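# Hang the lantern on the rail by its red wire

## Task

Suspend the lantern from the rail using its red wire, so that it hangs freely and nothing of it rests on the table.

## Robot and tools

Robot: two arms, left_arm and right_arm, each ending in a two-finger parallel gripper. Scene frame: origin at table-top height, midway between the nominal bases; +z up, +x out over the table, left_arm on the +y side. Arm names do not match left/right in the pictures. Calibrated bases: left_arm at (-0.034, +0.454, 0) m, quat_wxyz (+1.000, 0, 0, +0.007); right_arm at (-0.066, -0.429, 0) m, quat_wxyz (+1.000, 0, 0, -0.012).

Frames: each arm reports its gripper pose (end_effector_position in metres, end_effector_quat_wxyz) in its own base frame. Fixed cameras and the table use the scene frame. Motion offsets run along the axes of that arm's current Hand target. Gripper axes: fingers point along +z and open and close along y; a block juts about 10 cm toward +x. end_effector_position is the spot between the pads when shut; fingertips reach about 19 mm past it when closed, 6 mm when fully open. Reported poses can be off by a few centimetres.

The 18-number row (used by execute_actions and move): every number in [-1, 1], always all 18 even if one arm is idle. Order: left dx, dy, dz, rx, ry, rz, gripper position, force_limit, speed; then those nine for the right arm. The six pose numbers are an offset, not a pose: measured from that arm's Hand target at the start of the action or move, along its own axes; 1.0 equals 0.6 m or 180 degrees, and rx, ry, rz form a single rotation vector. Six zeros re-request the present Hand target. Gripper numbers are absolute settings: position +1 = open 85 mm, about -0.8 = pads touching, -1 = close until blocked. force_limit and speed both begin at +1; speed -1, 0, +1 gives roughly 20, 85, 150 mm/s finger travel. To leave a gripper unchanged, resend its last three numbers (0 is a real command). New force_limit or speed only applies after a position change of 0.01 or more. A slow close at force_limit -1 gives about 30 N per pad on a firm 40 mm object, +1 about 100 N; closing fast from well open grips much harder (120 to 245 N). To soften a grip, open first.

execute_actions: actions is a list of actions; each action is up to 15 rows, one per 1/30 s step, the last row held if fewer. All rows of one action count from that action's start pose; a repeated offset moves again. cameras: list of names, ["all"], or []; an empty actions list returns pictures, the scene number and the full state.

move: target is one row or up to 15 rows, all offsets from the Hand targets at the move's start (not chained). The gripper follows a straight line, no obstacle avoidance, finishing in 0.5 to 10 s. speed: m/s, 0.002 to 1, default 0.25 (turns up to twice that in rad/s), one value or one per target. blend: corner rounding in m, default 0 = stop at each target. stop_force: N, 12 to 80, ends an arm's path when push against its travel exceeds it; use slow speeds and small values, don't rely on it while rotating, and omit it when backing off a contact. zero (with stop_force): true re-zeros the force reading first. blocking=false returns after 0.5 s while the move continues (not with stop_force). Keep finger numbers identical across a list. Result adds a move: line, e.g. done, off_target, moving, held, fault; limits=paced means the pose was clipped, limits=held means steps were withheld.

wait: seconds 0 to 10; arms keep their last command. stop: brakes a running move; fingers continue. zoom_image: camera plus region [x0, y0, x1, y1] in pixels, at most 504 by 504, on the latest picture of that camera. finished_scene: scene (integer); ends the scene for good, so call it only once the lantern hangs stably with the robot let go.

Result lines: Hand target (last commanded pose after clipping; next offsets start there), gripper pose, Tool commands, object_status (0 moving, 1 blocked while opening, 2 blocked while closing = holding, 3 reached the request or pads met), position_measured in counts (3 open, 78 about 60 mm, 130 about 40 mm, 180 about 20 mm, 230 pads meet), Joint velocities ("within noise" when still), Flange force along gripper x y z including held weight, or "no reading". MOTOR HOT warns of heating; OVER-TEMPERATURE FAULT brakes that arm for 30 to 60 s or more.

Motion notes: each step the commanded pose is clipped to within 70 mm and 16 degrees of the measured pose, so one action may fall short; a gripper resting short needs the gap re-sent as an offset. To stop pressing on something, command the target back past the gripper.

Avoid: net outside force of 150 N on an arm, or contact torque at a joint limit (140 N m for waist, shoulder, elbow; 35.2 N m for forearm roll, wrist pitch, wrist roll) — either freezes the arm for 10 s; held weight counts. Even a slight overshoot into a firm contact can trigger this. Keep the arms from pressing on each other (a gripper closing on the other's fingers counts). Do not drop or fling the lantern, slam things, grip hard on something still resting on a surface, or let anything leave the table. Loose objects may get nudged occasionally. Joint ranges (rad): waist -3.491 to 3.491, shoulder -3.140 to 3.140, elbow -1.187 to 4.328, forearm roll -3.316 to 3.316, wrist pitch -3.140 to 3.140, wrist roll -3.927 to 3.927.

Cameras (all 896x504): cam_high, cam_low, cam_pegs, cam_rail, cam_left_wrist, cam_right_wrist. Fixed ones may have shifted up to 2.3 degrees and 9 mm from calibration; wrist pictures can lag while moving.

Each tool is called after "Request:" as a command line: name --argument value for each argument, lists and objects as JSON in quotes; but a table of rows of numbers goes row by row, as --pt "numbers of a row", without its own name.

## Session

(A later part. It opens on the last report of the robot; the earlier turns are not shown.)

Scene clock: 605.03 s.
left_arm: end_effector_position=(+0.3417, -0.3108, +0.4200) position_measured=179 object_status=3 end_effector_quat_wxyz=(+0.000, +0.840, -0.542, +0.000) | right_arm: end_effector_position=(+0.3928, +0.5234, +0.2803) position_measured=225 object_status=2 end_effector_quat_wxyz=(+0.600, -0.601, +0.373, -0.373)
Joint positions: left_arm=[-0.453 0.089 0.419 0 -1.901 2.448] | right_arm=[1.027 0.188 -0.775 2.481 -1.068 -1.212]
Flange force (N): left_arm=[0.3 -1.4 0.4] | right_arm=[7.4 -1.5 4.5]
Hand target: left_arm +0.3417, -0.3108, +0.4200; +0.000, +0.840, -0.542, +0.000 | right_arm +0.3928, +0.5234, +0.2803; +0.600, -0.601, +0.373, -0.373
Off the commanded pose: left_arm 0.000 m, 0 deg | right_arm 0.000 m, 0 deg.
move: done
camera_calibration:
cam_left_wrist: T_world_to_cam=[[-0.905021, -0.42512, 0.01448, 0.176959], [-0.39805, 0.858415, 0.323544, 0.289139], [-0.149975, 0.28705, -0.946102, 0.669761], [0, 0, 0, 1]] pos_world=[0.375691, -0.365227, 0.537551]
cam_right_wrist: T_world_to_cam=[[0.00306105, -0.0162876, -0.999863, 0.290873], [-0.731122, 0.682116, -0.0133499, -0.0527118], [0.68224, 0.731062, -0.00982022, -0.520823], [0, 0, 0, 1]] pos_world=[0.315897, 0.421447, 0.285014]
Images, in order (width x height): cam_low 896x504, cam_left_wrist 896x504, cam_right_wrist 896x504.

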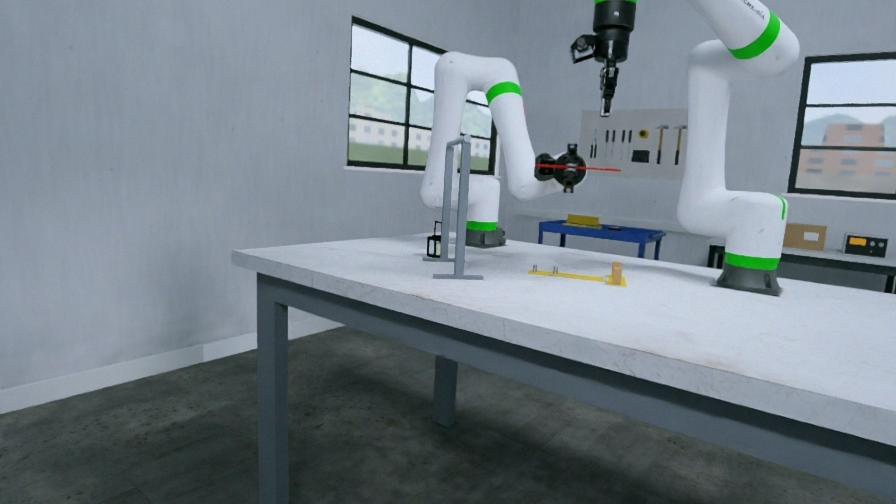

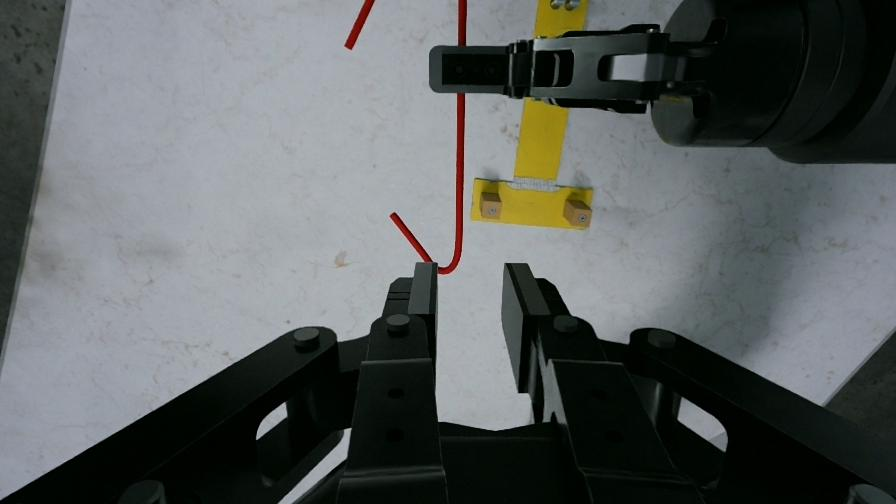

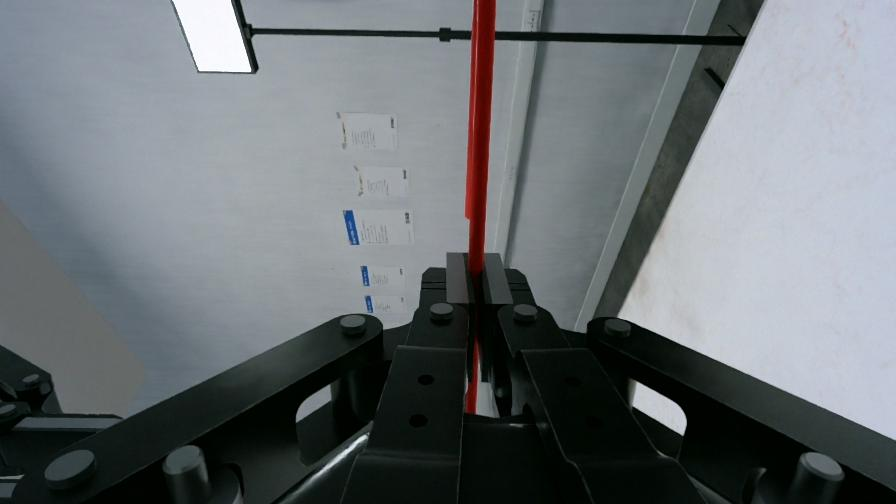

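Request:
execute_actions --actions '[]'

Request:
zoom_image --camera "cam_rail" --region '[150, 320, 350, 490]'

Request:
zoom_image --camera "cam_high" --region '[360, 80, 460, 280]'

Request:
zoom_image --camera "cam_low" --region '[400, 120, 500, 300]'

Scene clock: 622.33 s.
left_arm: end_effector_position=(+0.3417, -0.3108, +0.4200) position_measured=179 object_status=3 end_effector_quat_wxyz=(+0.000, +0.840, -0.542, +0.000) | right_arm: end_effector_position=(+0.3928, +0.5234, +0.2803) position_measured=225 object_status=2 end_effector_quat_wxyz=(+0.600, -0.601, +0.373, -0.373)
Joint positions: left_arm=[-0.453 0.089 0.419 0 -1.901 2.448] | right_arm=[1.027 0.188 -0.775 2.481 -1.068 -1.212]
Joint velocities: within noise
Flange force (N): left_arm=[-0.8 -1.6 0.1] | right_arm=[7.4 -1.7 4.8]
Hand target: left_arm +0.3417, -0.3108, +0.4200; +0.000, +0.840, -0.542, +0.000 | right_arm +0.3928, +0.5234, +0.2803; +0.600, -0.601, +0.373, -0.373
Tool commands: left_gripper/position=-0.4 left_gripper/force_limit=-0.3 left_gripper/speed=-0.8 right_gripper/position=-1.0 right_gripper/force_limit=+0.0 right_gripper/speed=-1.0
Off the commanded pose: left_arm 0.000 m, 0 deg | right_arm 0.000 m, 0 deg.
camera_calibration:
cam_left_wrist: T_world_to_cam=[[-0.905028, -0.425108, 0.01444, 0.176945], [-0.398038, 0.85839, 0.323624, 0.289168], [-0.14997, 0.287141, -0.946076, 0.669807], [0, 0, 0, 1]] pos_world=[0.375691, -0.365328, 0.537551]
cam_right_wrist: T_world_to_cam=[[0.00306105, -0.0162876, -0.999863, 0.290873], [-0.731122, 0.682116, -0.0133499, -0.0527118], [0.68224, 0.731062, -0.00982022, -0.520823], [0, 0, 0, 1]] pos_world=[0.315897, 0.421447, 0.285014]

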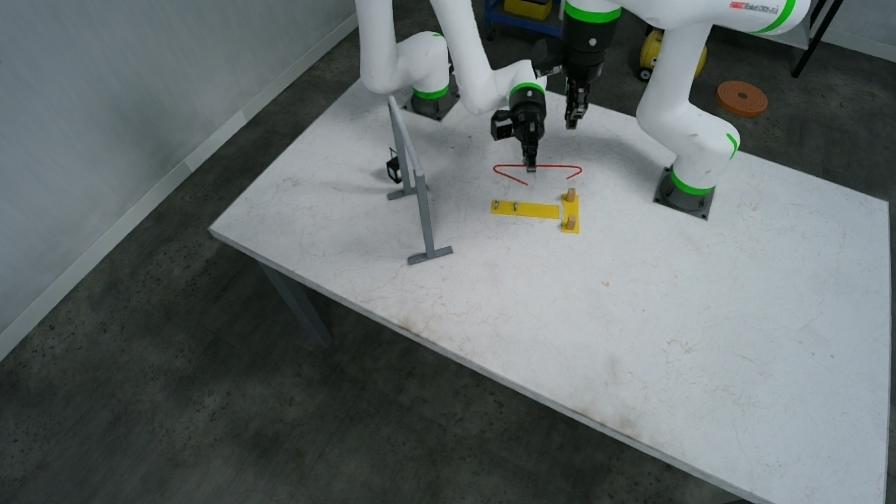

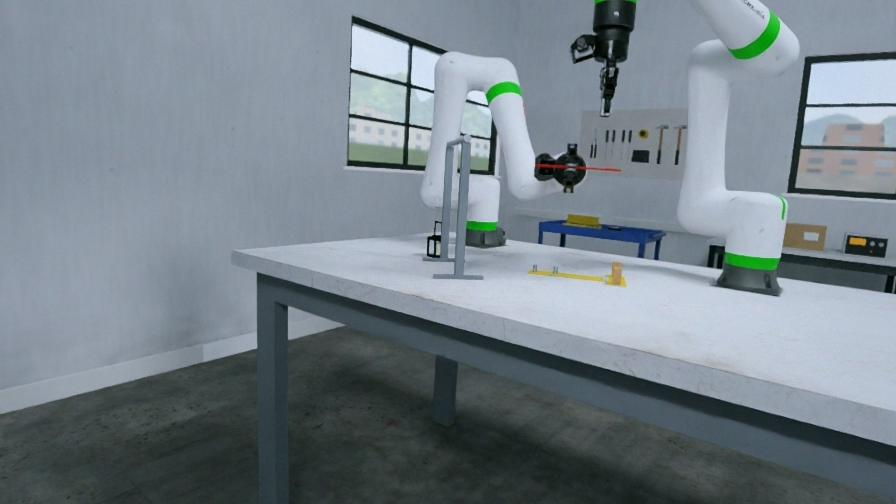

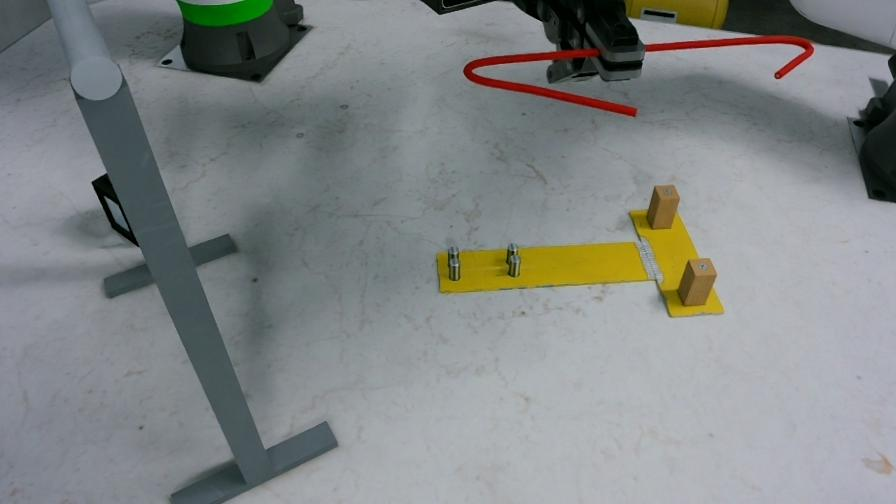

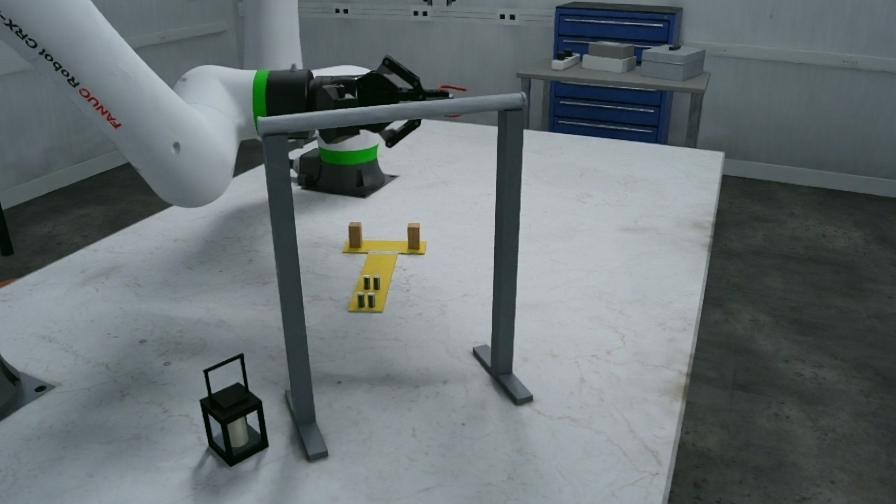

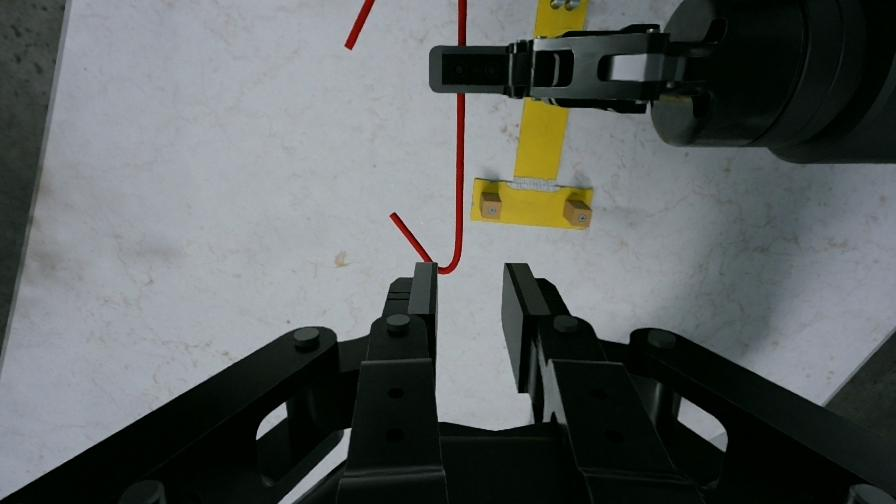

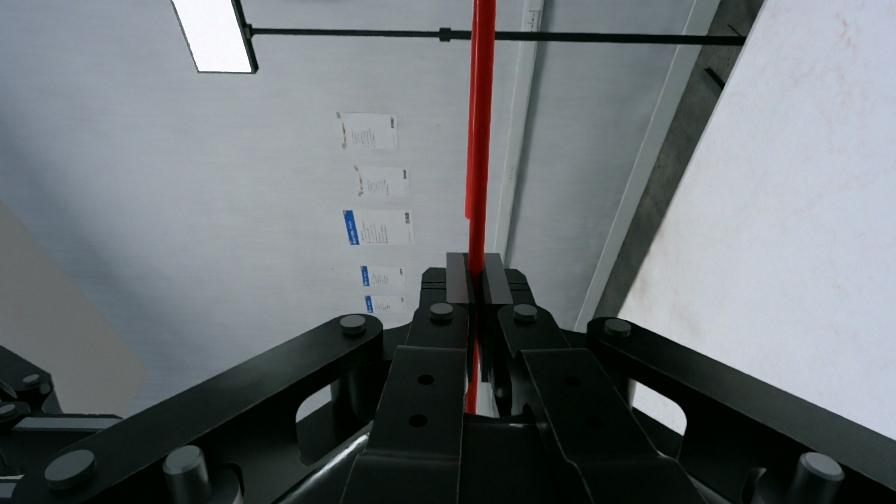

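Scaled by 2.520.

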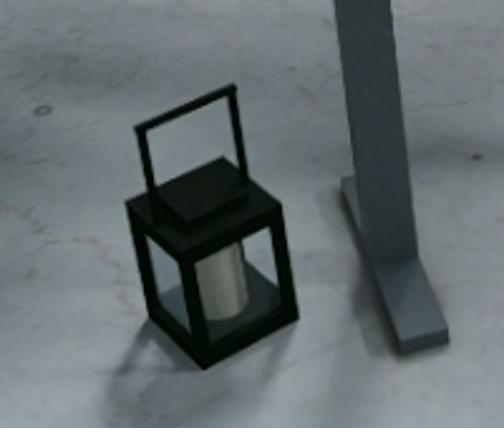

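Scaled by 2.520.

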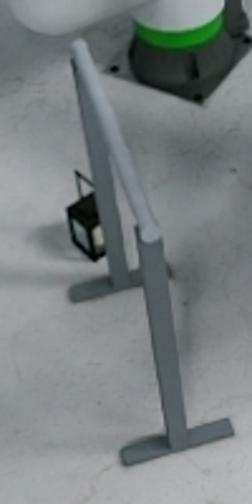

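Scaled by 2.800.

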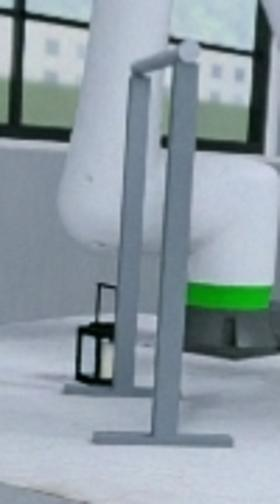

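Request:
move --pt "0 0 0.2 0 0 0 -0.4 -0.3 -0.8 0 0 0 0 0 0 -1 0 -1" --pt "0 0 0.2 0 0 0 -1 -0.3 -1 0 0 0 0 0 0 -1 0 -1" --speed '[0.1,0.1]' --cameras '["cam_left_wrist","cam_right_wrist"]'

Scene clock: 700.30 s.
left_arm: end_effector_position=(+0.3417, -0.3108, +0.3000) position_measured=227 object_status=0 end_effector_quat_wxyz=(+0.000, +0.840, -0.542, +0.000) | right_arm: end_effector_position=(+0.3928, +0.5234, +0.2803) position_measured=225 object_status=2 end_effector_quat_wxyz=(+0.600, -0.601, +0.373, -0.373)
Joint positions: left_arm=[-0.453 0.033 0.075 0 -1.612 2.448] | right_arm=[1.027 0.188 -0.775 2.481 -1.068 -1.212]
Flange force (N): left_arm=[-0.8 -1.6 0.3] | right_arm=[7.9 -1.5 4.5]
Hand target: left_arm +0.3417, -0.3108, +0.3000; +0.000, +0.840, -0.542, +0.000 | right_arm +0.3928, +0.5234, +0.2803; +0.600, -0.601, +0.373, -0.373
Off the commanded pose: left_arm 0.000 m, 0 deg | right_arm 0.000 m, 0 deg.
move: done
camera_calibration:
cam_left_wrist: T_world_to_cam=[[-0.905028, -0.425108, 0.01444, 0.178628], [-0.398038, 0.85839, 0.323624, 0.327845], [-0.14997, 0.287141, -0.946076, 0.556329], [0, 0, 0, 1]] pos_world=[0.375591, -0.365228, 0.417651]
cam_right_wrist: T_world_to_cam=[[0.00306105, -0.0162876, -0.999863, 0.290873], [-0.731122, 0.682116, -0.0133499, -0.0527118], [0.68224, 0.731062, -0.00982022, -0.520823], [0, 0, 0, 1]] pos_world=[0.315897, 0.421447, 0.285014]
Images, in order (width x height): cam_left_wrist 896x504, cam_right_wrist 896x504.

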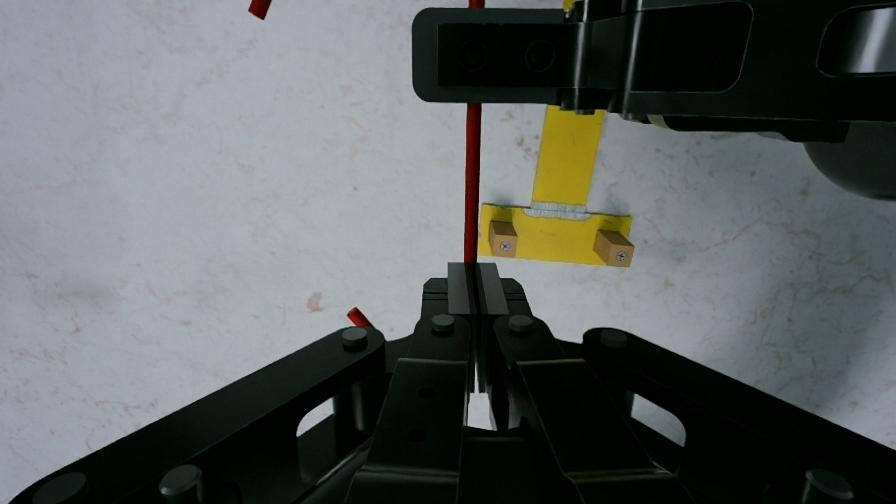

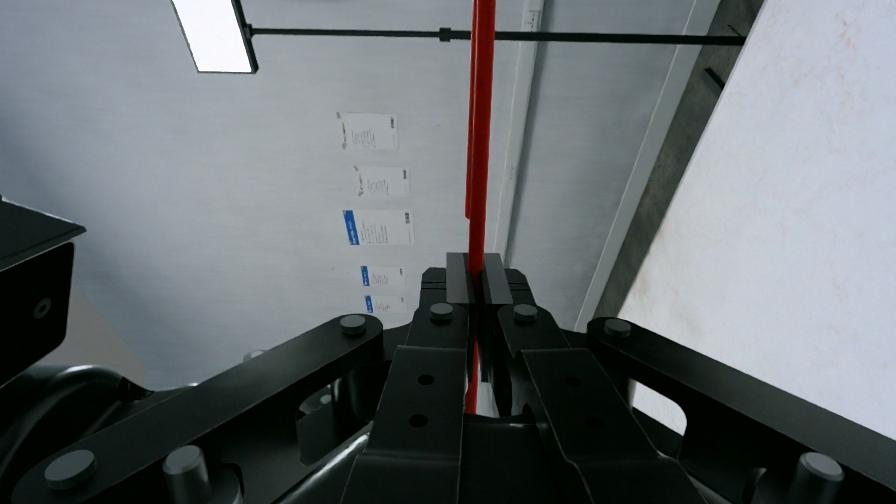

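Request:
move --pt "0 0 0 0 0 0 -0.4 -0.3 -0.8 0 0 0 0 0 0 -1 0 -1" --pt "0 0 0.015 0 0 0 -0.4 -0.3 -0.8 0 0 0 0 0 0 -1 0 -1" --pt "0 0 0.015 0 0 0 -1 -0.3 -1 0 0 0 0 0 0 -1 0 -1" --speed 0.05 --cameras '["cam_left_wrist","cam_right_wrist"]'

Scene clock: 705.73 s.
left_arm: end_effector_position=(+0.3417, -0.3108, +0.2910) position_measured=222 object_status=0 end_effector_quat_wxyz=(+0.000, +0.840, -0.542, +0.000) | right_arm: end_effector_position=(+0.3928, +0.5234, +0.2803) position_measured=225 object_status=2 end_effector_quat_wxyz=(+0.600, -0.601, +0.373, -0.373)
Joint positions: left_arm=[-0.453 0.033 0.053 0 -1.591 2.448] | right_arm=[1.027 0.188 -0.775 2.481 -1.068 -1.212]
Flange force (N): left_arm=[-0.4 -1.7 0.9] | right_arm=[8.2 -1.5 4.4]
Hand target: left_arm +0.3417, -0.3108, +0.2910; +0.000, +0.840, -0.542, +0.000 | right_arm +0.3928, +0.5234, +0.2803; +0.600, -0.601, +0.373, -0.373
Off the commanded pose: left_arm 0.000 m, 0 deg | right_arm 0.000 m, 0 deg.
move: done
camera_calibration:
cam_left_wrist: T_world_to_cam=[[-0.905028, -0.425108, 0.01444, 0.178758], [-0.398038, 0.85839, 0.323624, 0.330758], [-0.14997, 0.287141, -0.946076, 0.547814], [0, 0, 0, 1]] pos_world=[0.375591, -0.365228, 0.408651]
cam_right_wrist: T_world_to_cam=[[0.00306105, -0.0162876, -0.999863, 0.290873], [-0.731122, 0.682116, -0.0133499, -0.0527118], [0.68224, 0.731062, -0.00982022, -0.520823], [0, 0, 0, 1]] pos_world=[0.315897, 0.421447, 0.285014]
Images, in order (width x height): cam_left_wrist 896x504, cam_right_wrist 896x504.

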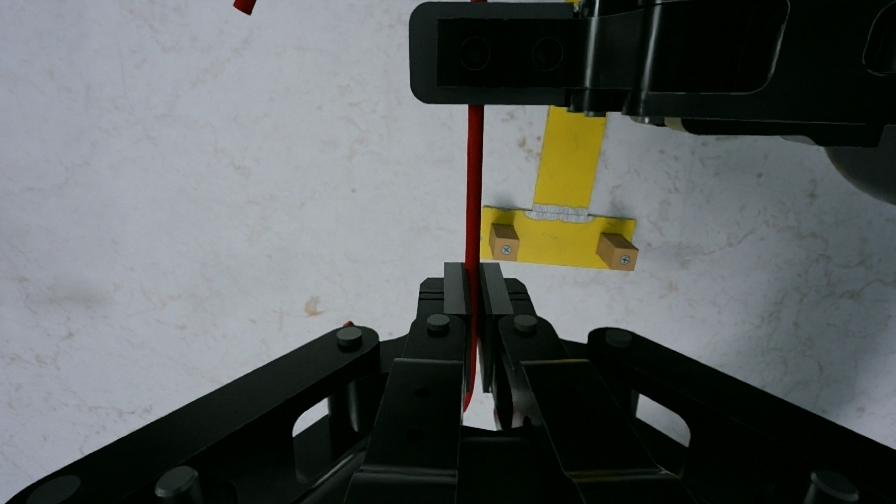

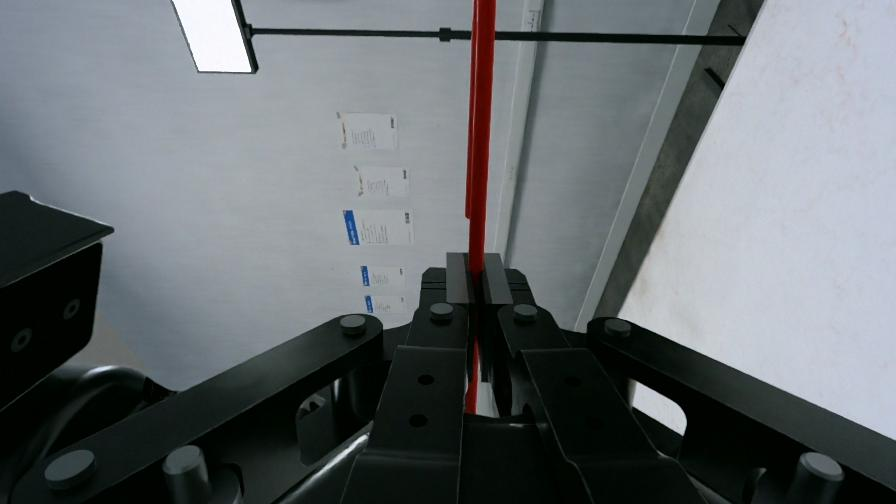

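Request:
move --pt "0 0 0 0 0 0 -1 -0.3 -1 0 0 0 0 0 0 -0.2 0 -0.8" --pt "0 0 0 0 0 0 -1 -0.3 -1 0 0 -0.2 0 0 0 -0.2 0 -0.8" --pt "0 0 0 0 0 0 -1 -0.3 -1 0.1907 -0.2328 -0.4535 -0.466 0.213 0.213 -0.2 0 -0.8" --pt "0 0 0 0 0 0 -1 -0.3 -1 0.5895 -0.1995 -0.3928 -0.466 0.213 0.213 -0.2 0 -0.8" --speed '[0.05,0.1,0.3,0.3]' --blend '[0,0.02,0.05,0]' --cameras '["cam_left_wrist","cam_right_wrist","cam_high"]'

Scene clock: 721.90 s.
left_arm: end_effector_position=(+0.3417, -0.3108, +0.2910) position_measured=222 object_status=2 end_effector_quat_wxyz=(+0.000, +0.840, -0.542, +0.000) | right_arm: end_effector_position=(+0.3383, +0.1020, +0.4004) position_measured=154 object_status=3 end_effector_quat_wxyz=(+0.000, -0.554, +0.833, -0.001)
Joint positions: left_arm=[-0.453 0.033 0.053 0 -1.591 2.448] | right_arm=[0.671 -0.203 0.094 0.001 -1.868 0.503]
Flange force (N): left_arm=[-1.1 -1.3 1.3] | right_arm=[5.0 -8.4 -3.2]
Hand target: left_arm +0.3417, -0.3108, +0.2910; +0.000, +0.840, -0.542, +0.000 | right_arm +0.3383, +0.1019, +0.4004; +0.000, -0.553, +0.833, -0.001
Off the commanded pose: left_arm 0.000 m, 0 deg | right_arm 0.000 m, 0 deg.
move: done
camera_calibration:
cam_left_wrist: T_world_to_cam=[[-0.905028, -0.425108, 0.01444, 0.17876], [-0.398038, 0.85839, 0.323624, 0.33079], [-0.14997, 0.287141, -0.946076, 0.54772], [0, 0, 0, 1]] pos_world=[0.375591, -0.365228, 0.408551]
cam_right_wrist: T_world_to_cam=[[-0.927752, 0.373188, 0.0026003, 0.278005], [0.350059, 0.867796, 0.352688, -0.334757], [0.129362, 0.328117, -0.935737, 0.424449], [0, 0, 0, 1]] pos_world=[0.320197, 0.0474839, 0.514515]
Images, in order (width x height): cam_high 896x504, cam_left_wrist 896x504, cam_right_wrist 896x504.

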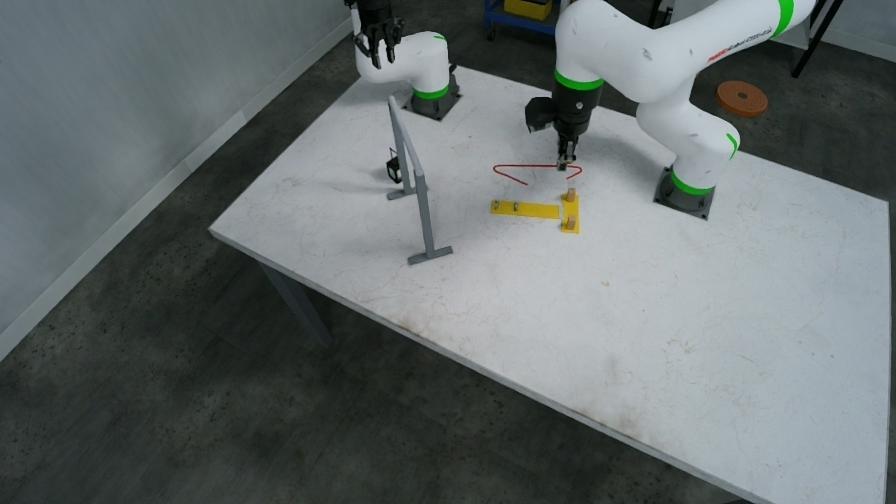

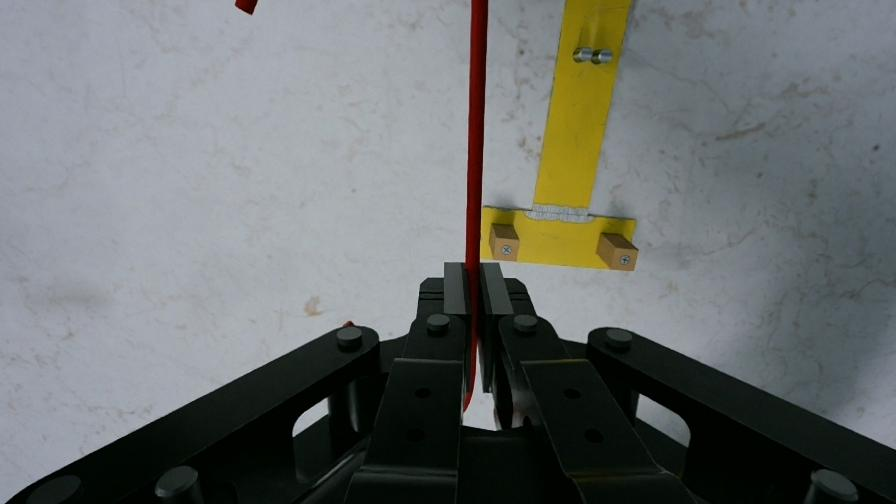

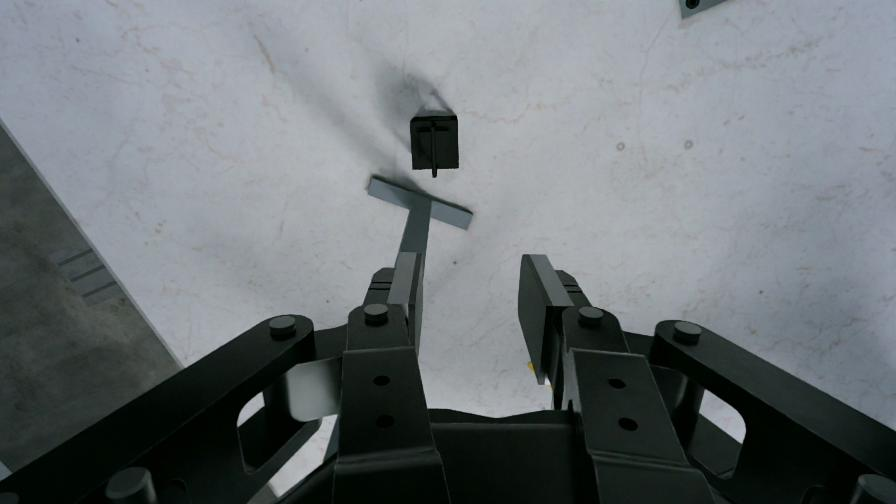

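Request:
move --target '[0,0,0,0,0,0,-1,-0.3,-1,0.005,-0.025,0.3,0,0,0,-0.2,0,-0.8]' --speed 0.15 --cameras '["cam_right_wrist","cam_rail"]'

Scene clock: 731.87 s.
left_arm: end_effector_position=(+0.3417, -0.3108, +0.2910) position_measured=222 object_status=2 end_effector_quat_wxyz=(+0.000, +0.840, -0.542, +0.000) | right_arm: end_effector_position=(+0.3512, +0.0932, +0.2205) position_measured=154 object_status=3 end_effector_quat_wxyz=(+0.000, -0.553, +0.833, -0.001)
Joint positions: left_arm=[-0.453 0.033 0.053 0 -1.591 2.448] | right_arm=[0.627 -0.216 -0.339 0.001 -1.447 0.546]
Flange force (N): left_arm=[-0.8 -1.5 1.1] | right_arm=[4.5 -7.2 -3.0]
Hand target: left_arm +0.3417, -0.3108, +0.2910; +0.000, +0.840, -0.542, +0.000 | right_arm +0.3511, +0.0932, +0.2204; +0.000, -0.553, +0.833, -0.001
Off the commanded pose: left_arm 0.000 m, 0 deg | right_arm 0.000 m, 0 deg.
move: done
camera_calibration:
cam_right_wrist: T_world_to_cam=[[-0.927727, 0.37325, 0.00268516, 0.293686], [0.350161, 0.867801, 0.352574, -0.268149], [0.129268, 0.328032, -0.93578, 0.257284], [0, 0, 0, 1]] pos_world=[0.333097, 0.038684, 0.334515]
Images, in order (width x height): cam_rail 896x504, cam_right_wrist 896x504.

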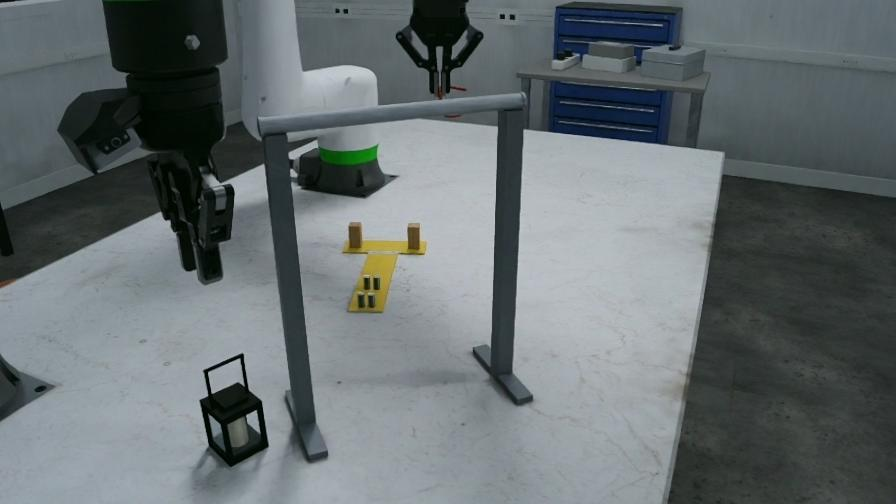

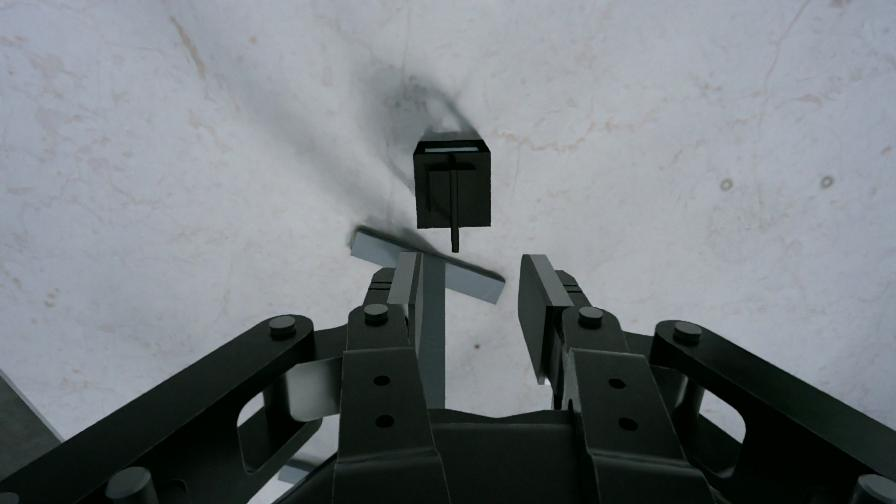

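Request:
move --pt "0 0 0 0 0 0 -1 -0.3 -1 0 -0.0033 0.2 0 0 0 -0.2 0 -0.8" --speed 0.12 --cameras '["cam_right_wrist","cam_rail","cam_low"]'

Scene clock: 736.50 s.
left_arm: end_effector_position=(+0.3417, -0.3108, +0.2910) position_measured=222 object_status=2 end_effector_quat_wxyz=(+0.000, +0.840, -0.542, +0.000) | right_arm: end_effector_position=(+0.3531, +0.0924, +0.1005) position_measured=154 object_status=3 end_effector_quat_wxyz=(+0.000, -0.553, +0.833, -0.001)
Joint positions: left_arm=[-0.453 0.033 0.053 0 -1.591 2.448] | right_arm=[0.621 -0.123 -0.553 0.001 -1.141 0.551]
Flange force (N): left_arm=[-1.0 -1.4 0.7] | right_arm=[4.5 -7.7 -3.4]
Hand target: left_arm +0.3417, -0.3108, +0.2910; +0.000, +0.840, -0.542, +0.000 | right_arm +0.3531, +0.0923, +0.1004; +0.000, -0.553, +0.833, -0.001
Off the commanded pose: left_arm 0.000 m, 0 deg | right_arm 0.000 m, 0 deg.
move: done
camera_calibration:
cam_right_wrist: T_world_to_cam=[[-0.927732, 0.373238, 0.00272006, 0.296064], [0.35015, 0.867773, 0.352655, -0.225859], [0.129264, 0.328121, -0.93575, 0.145092], [0, 0, 0, 1]] pos_world=[0.334997, 0.0378841, 0.214615]
Images, in order (width x height): cam_low 896x504, cam_rail 896x504, cam_right_wrist 896x504.

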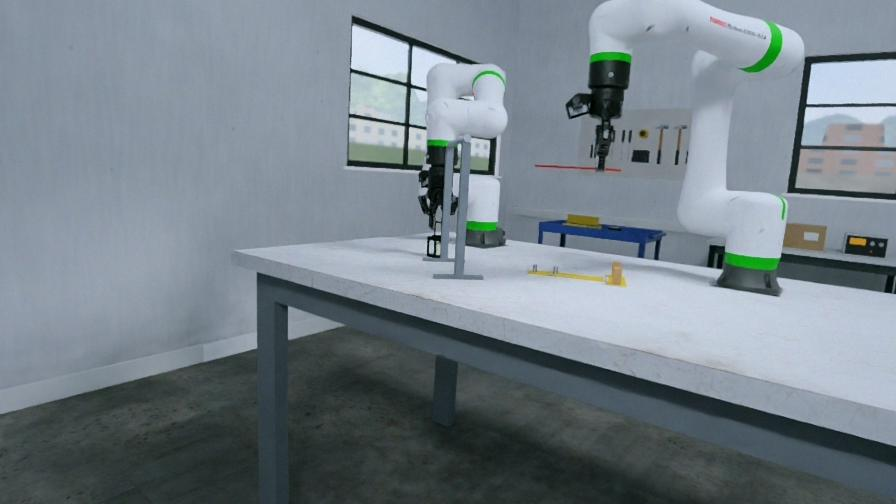

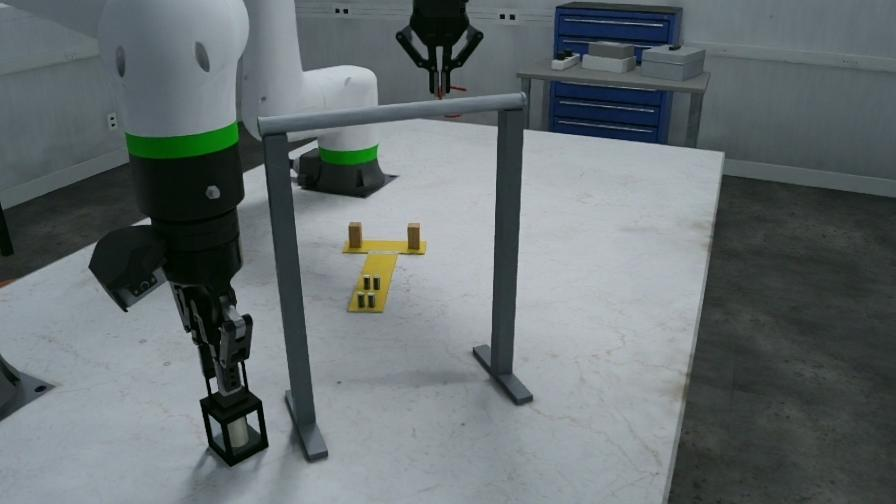

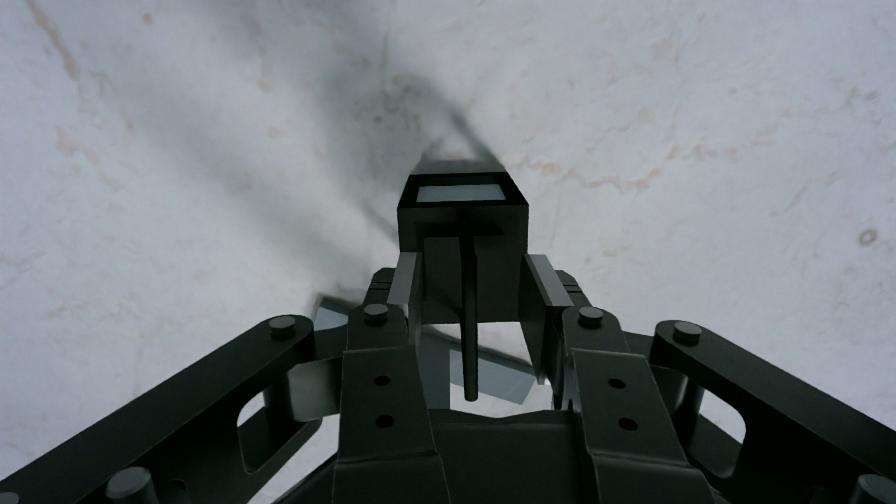

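Request:
move --target '[0,0,0,0,0,0,-1,-0.3,-1,0,0,0,0,0,0,-1,-0.6,-1]' --speed 0.12 --cameras '["cam_right_wrist","cam_rail"]'

Scene clock: 741.00 s.
left_arm: end_effector_position=(+0.3417, -0.3108, +0.2910) position_measured=222 object_status=2 end_effector_quat_wxyz=(+0.000, +0.840, -0.542, +0.000) | right_arm: end_effector_position=(+0.3531, +0.0923, +0.1004) position_measured=224 object_status=0 end_effector_quat_wxyz=(+0.000, -0.553, +0.833, -0.001)
Joint positions: left_arm=[-0.453 0.033 0.053 0 -1.591 2.448] | right_arm=[0.621 -0.123 -0.553 0.001 -1.141 0.551]
Flange force (N): left_arm=[-0.3 -1.3 1.1] | right_arm=[4.3 -7.4 -2.0]
Hand target: left_arm +0.3417, -0.3108, +0.2910; +0.000, +0.840, -0.542, +0.000 | right_arm +0.3531, +0.0923, +0.1004; +0.000, -0.553, +0.833, -0.001
Off the commanded pose: left_arm 0.000 m, 0 deg | right_arm 0.000 m, 0 deg.
move: done
camera_calibration:
cam_right_wrist: T_world_to_cam=[[-0.927727, 0.37325, 0.00268516, 0.29607], [0.350161, 0.867801, 0.352574, -0.225811], [0.129268, 0.328032, -0.93578, 0.145007], [0, 0, 0, 1]] pos_world=[0.334997, 0.037884, 0.214515]
Images, in order (width x height): cam_rail 896x504, cam_right_wrist 896x504.

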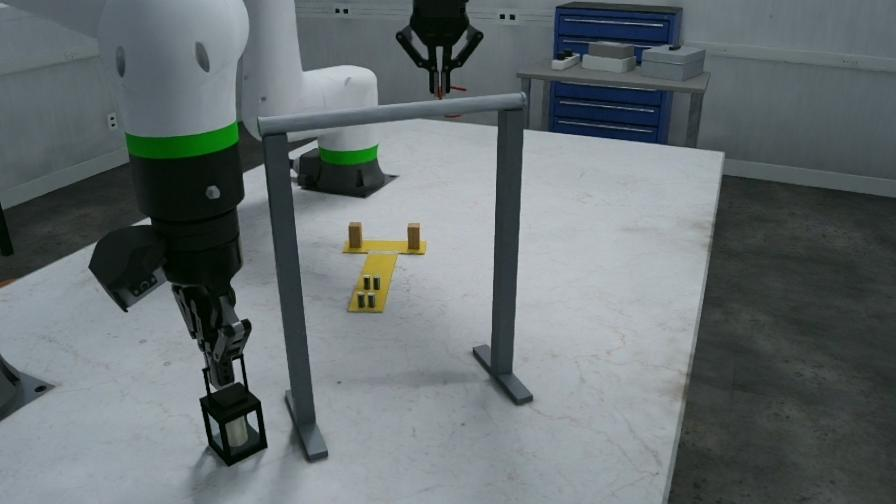

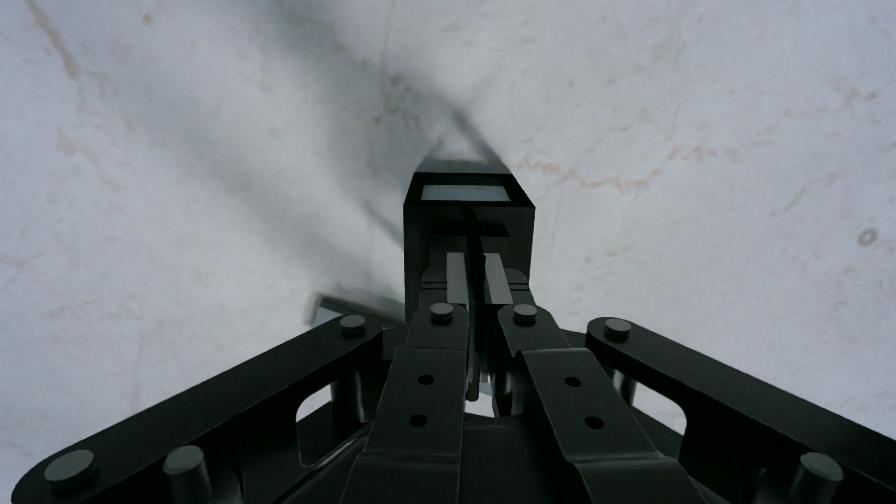

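Request:
move --pt "0 0 0 0 0 0 -1 -0.3 -1 0 0 -0.05 0 0 0 -1 -0.6 -1" --pt "0 0 0 0 0 0 -1 -0.3 -1 -0.015 -0.3732 -0.05 0 0 0 -1 -0.6 -1" --pt "0 0 0 0 0 0 -1 -0.3 -1 -0.015 -0.3732 -0.015 0 0 0 -1 -0.6 -1" --speed '[0.04,0.12,0.05]' --blend '[0.01,0.01,0]' --cameras '["cam_right_wrist","cam_rail","cam_high"]'

Scene clock: 757.10 s.
left_arm: end_effector_position=(+0.3417, -0.3108, +0.2910) position_measured=222 object_status=2 end_effector_quat_wxyz=(+0.000, +0.840, -0.542, +0.000) | right_arm: end_effector_position=(+0.5630, +0.0139, +0.1097) position_measured=224 object_status=2 end_effector_quat_wxyz=(+0.000, -0.553, +0.833, -0.001)
Joint positions: left_arm=[-0.453 0.033 0.053 0 -1.591 2.448] | right_arm=[0.258 0.358 0.009 0.001 -1.221 0.914]
Flange force (N): left_arm=[-0.6 -1.3 0.5] | right_arm=[4.0 -4.1 -1.5]
Hand target: left_arm +0.3417, -0.3108, +0.2910; +0.000, +0.840, -0.542, +0.000 | right_arm +0.5630, +0.0139, +0.1097; +0.000, -0.553, +0.833, -0.001
Off the commanded pose: left_arm 0.000 m, 0 deg | right_arm 0.000 m, 0 deg.
move: done
camera_calibration:
cam_right_wrist: T_world_to_cam=[[-0.927732, 0.373238, 0.00272006, 0.520032], [0.35015, 0.867773, 0.352655, -0.234567], [0.129264, 0.328121, -0.93575, 0.152294], [0, 0, 0, 1]] pos_world=[0.544897, -0.0405159, 0.223815]
Images, in order (width x height): cam_high 896x504, cam_rail 896x504, cam_right_wrist 896x504.

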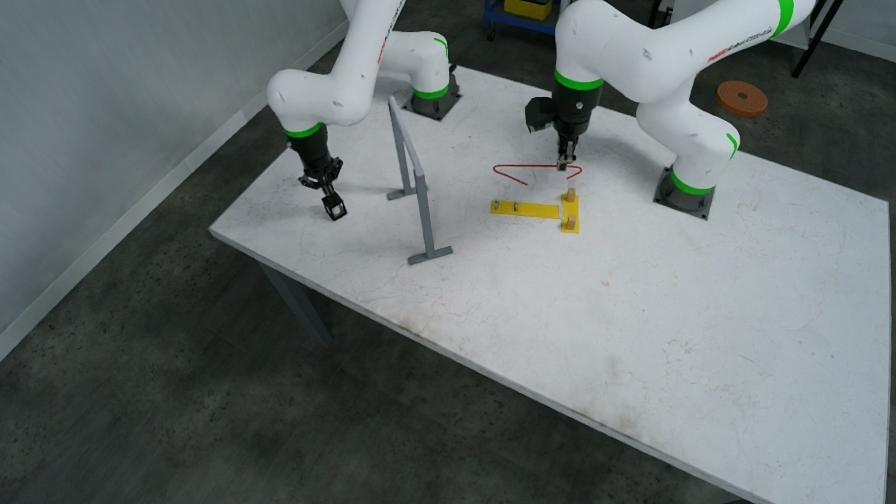

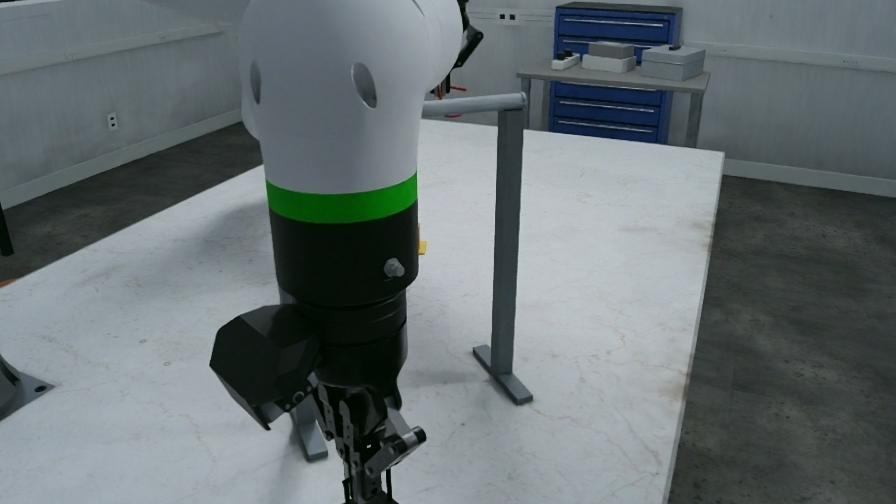

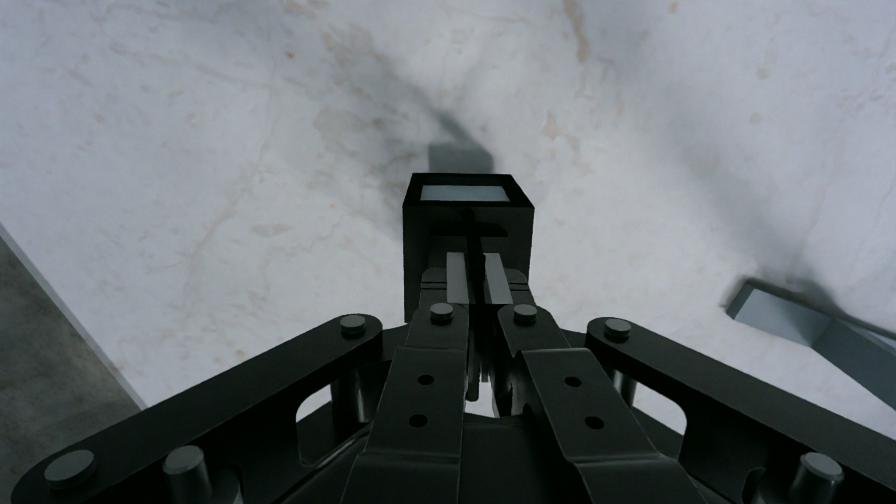

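Request:
move --pt "0 0 0 0 0 0 -1 -0.3 -1 -0.03 0.1945 0 0 0 0 -1 -0.6 -1" --pt "0 0 0 0 0 0 -1 -0.3 -1 -0.03 0.1945 0.0148 0 0 0 -1 -0.6 -1" --pt "0 0 0 0 0 0 -1 -0.3 -1 -0.03 0.1945 0.0148 0 0 0 -0.4 -0.6 -1" --pt "0 0 0 0 0 0 -1 -0.3 -1 -0.03 0.1945 -0.19 0 0 0 -0.4 -0.6 -1" --speed '[0.1,0.02,0.02,0.15]' --blend '[0.004,0,0,0]' --cameras '["cam_right_wrist","cam_rail","cam_high"]'

Scene clock: 771.30 s.
left_arm: end_effector_position=(+0.3417, -0.3108, +0.2910) position_measured=222 object_status=2 end_effector_quat_wxyz=(+0.000, +0.840, -0.542, +0.000) | right_arm: end_effector_position=(+0.4623, +0.0758, +0.2237) position_measured=179 object_status=3 end_effector_quat_wxyz=(+0.000, -0.553, +0.833, -0.001)
Joint positions: left_arm=[-0.453 0.033 0.053 0 -1.591 2.448] | right_arm=[0.445 0.058 -0.079 0.001 -1.434 0.728]
Flange force (N): left_arm=[-0.5 -1.4 0.9] | right_arm=[4.3 -5.7 -3.6]
Hand target: left_arm +0.3417, -0.3108, +0.2910; +0.000, +0.840, -0.542, +0.000 | right_arm +0.4623, +0.0758, +0.2236; +0.000, -0.553, +0.833, -0.001
Off the commanded pose: left_arm 0.000 m, 0 deg | right_arm 0.000 m, 0 deg.
move: done
camera_calibration:
cam_right_wrist: T_world_to_cam=[[-0.927736, 0.37323, 0.00237885, 0.40335], [0.350028, 0.867815, 0.352672, -0.293089], [0.129563, 0.328019, -0.935744, 0.251574], [0, 0, 0, 1]] pos_world=[0.444197, 0.021284, 0.337814]
Images, in order (width x height): cam_high 896x504, cam_rail 896x504, cam_right_wrist 896x504.

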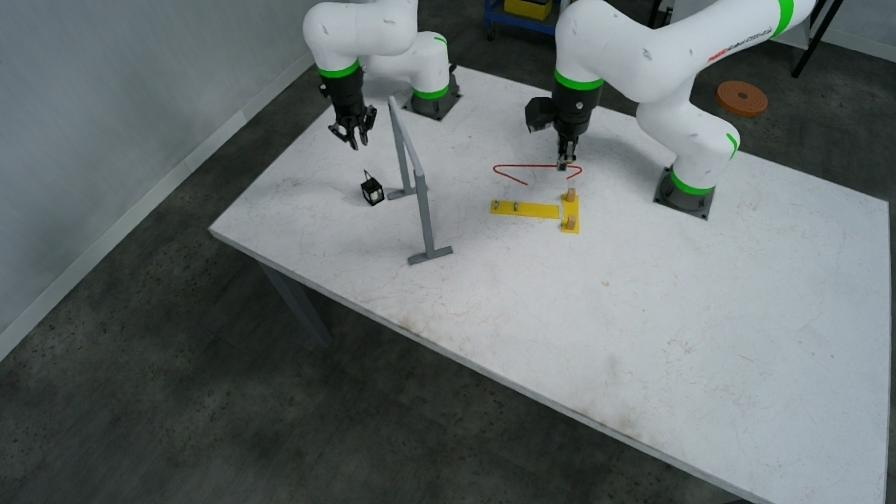

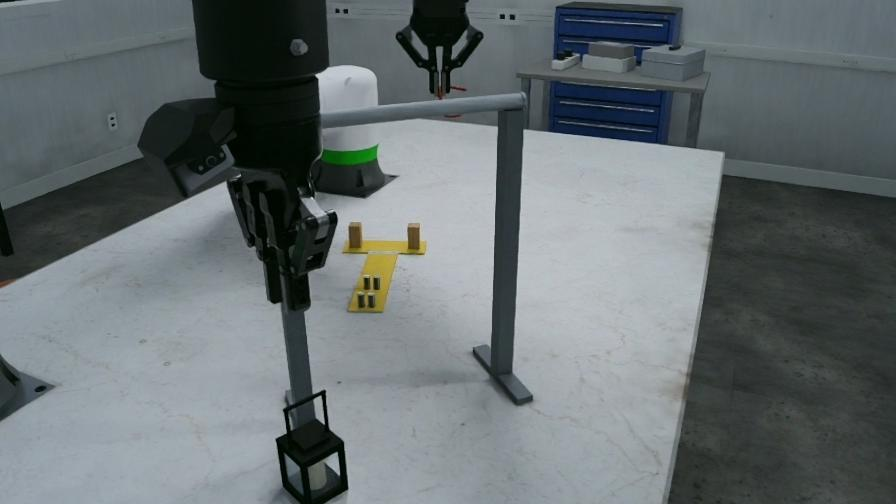

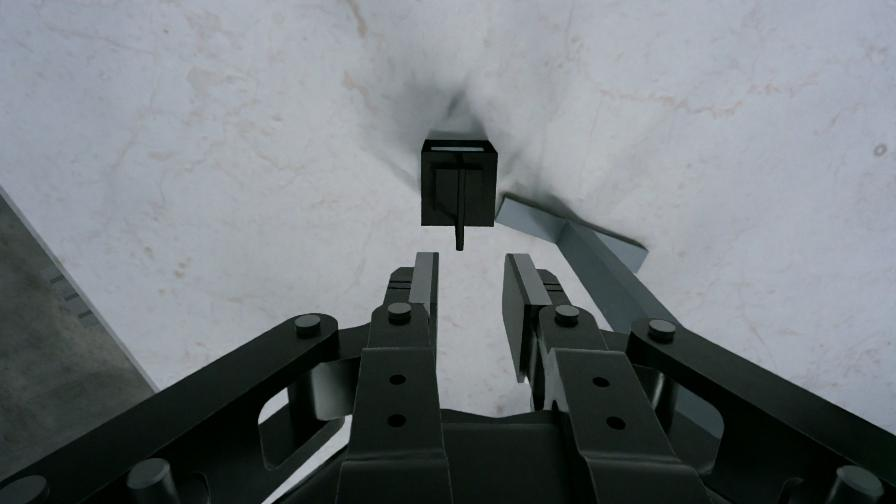

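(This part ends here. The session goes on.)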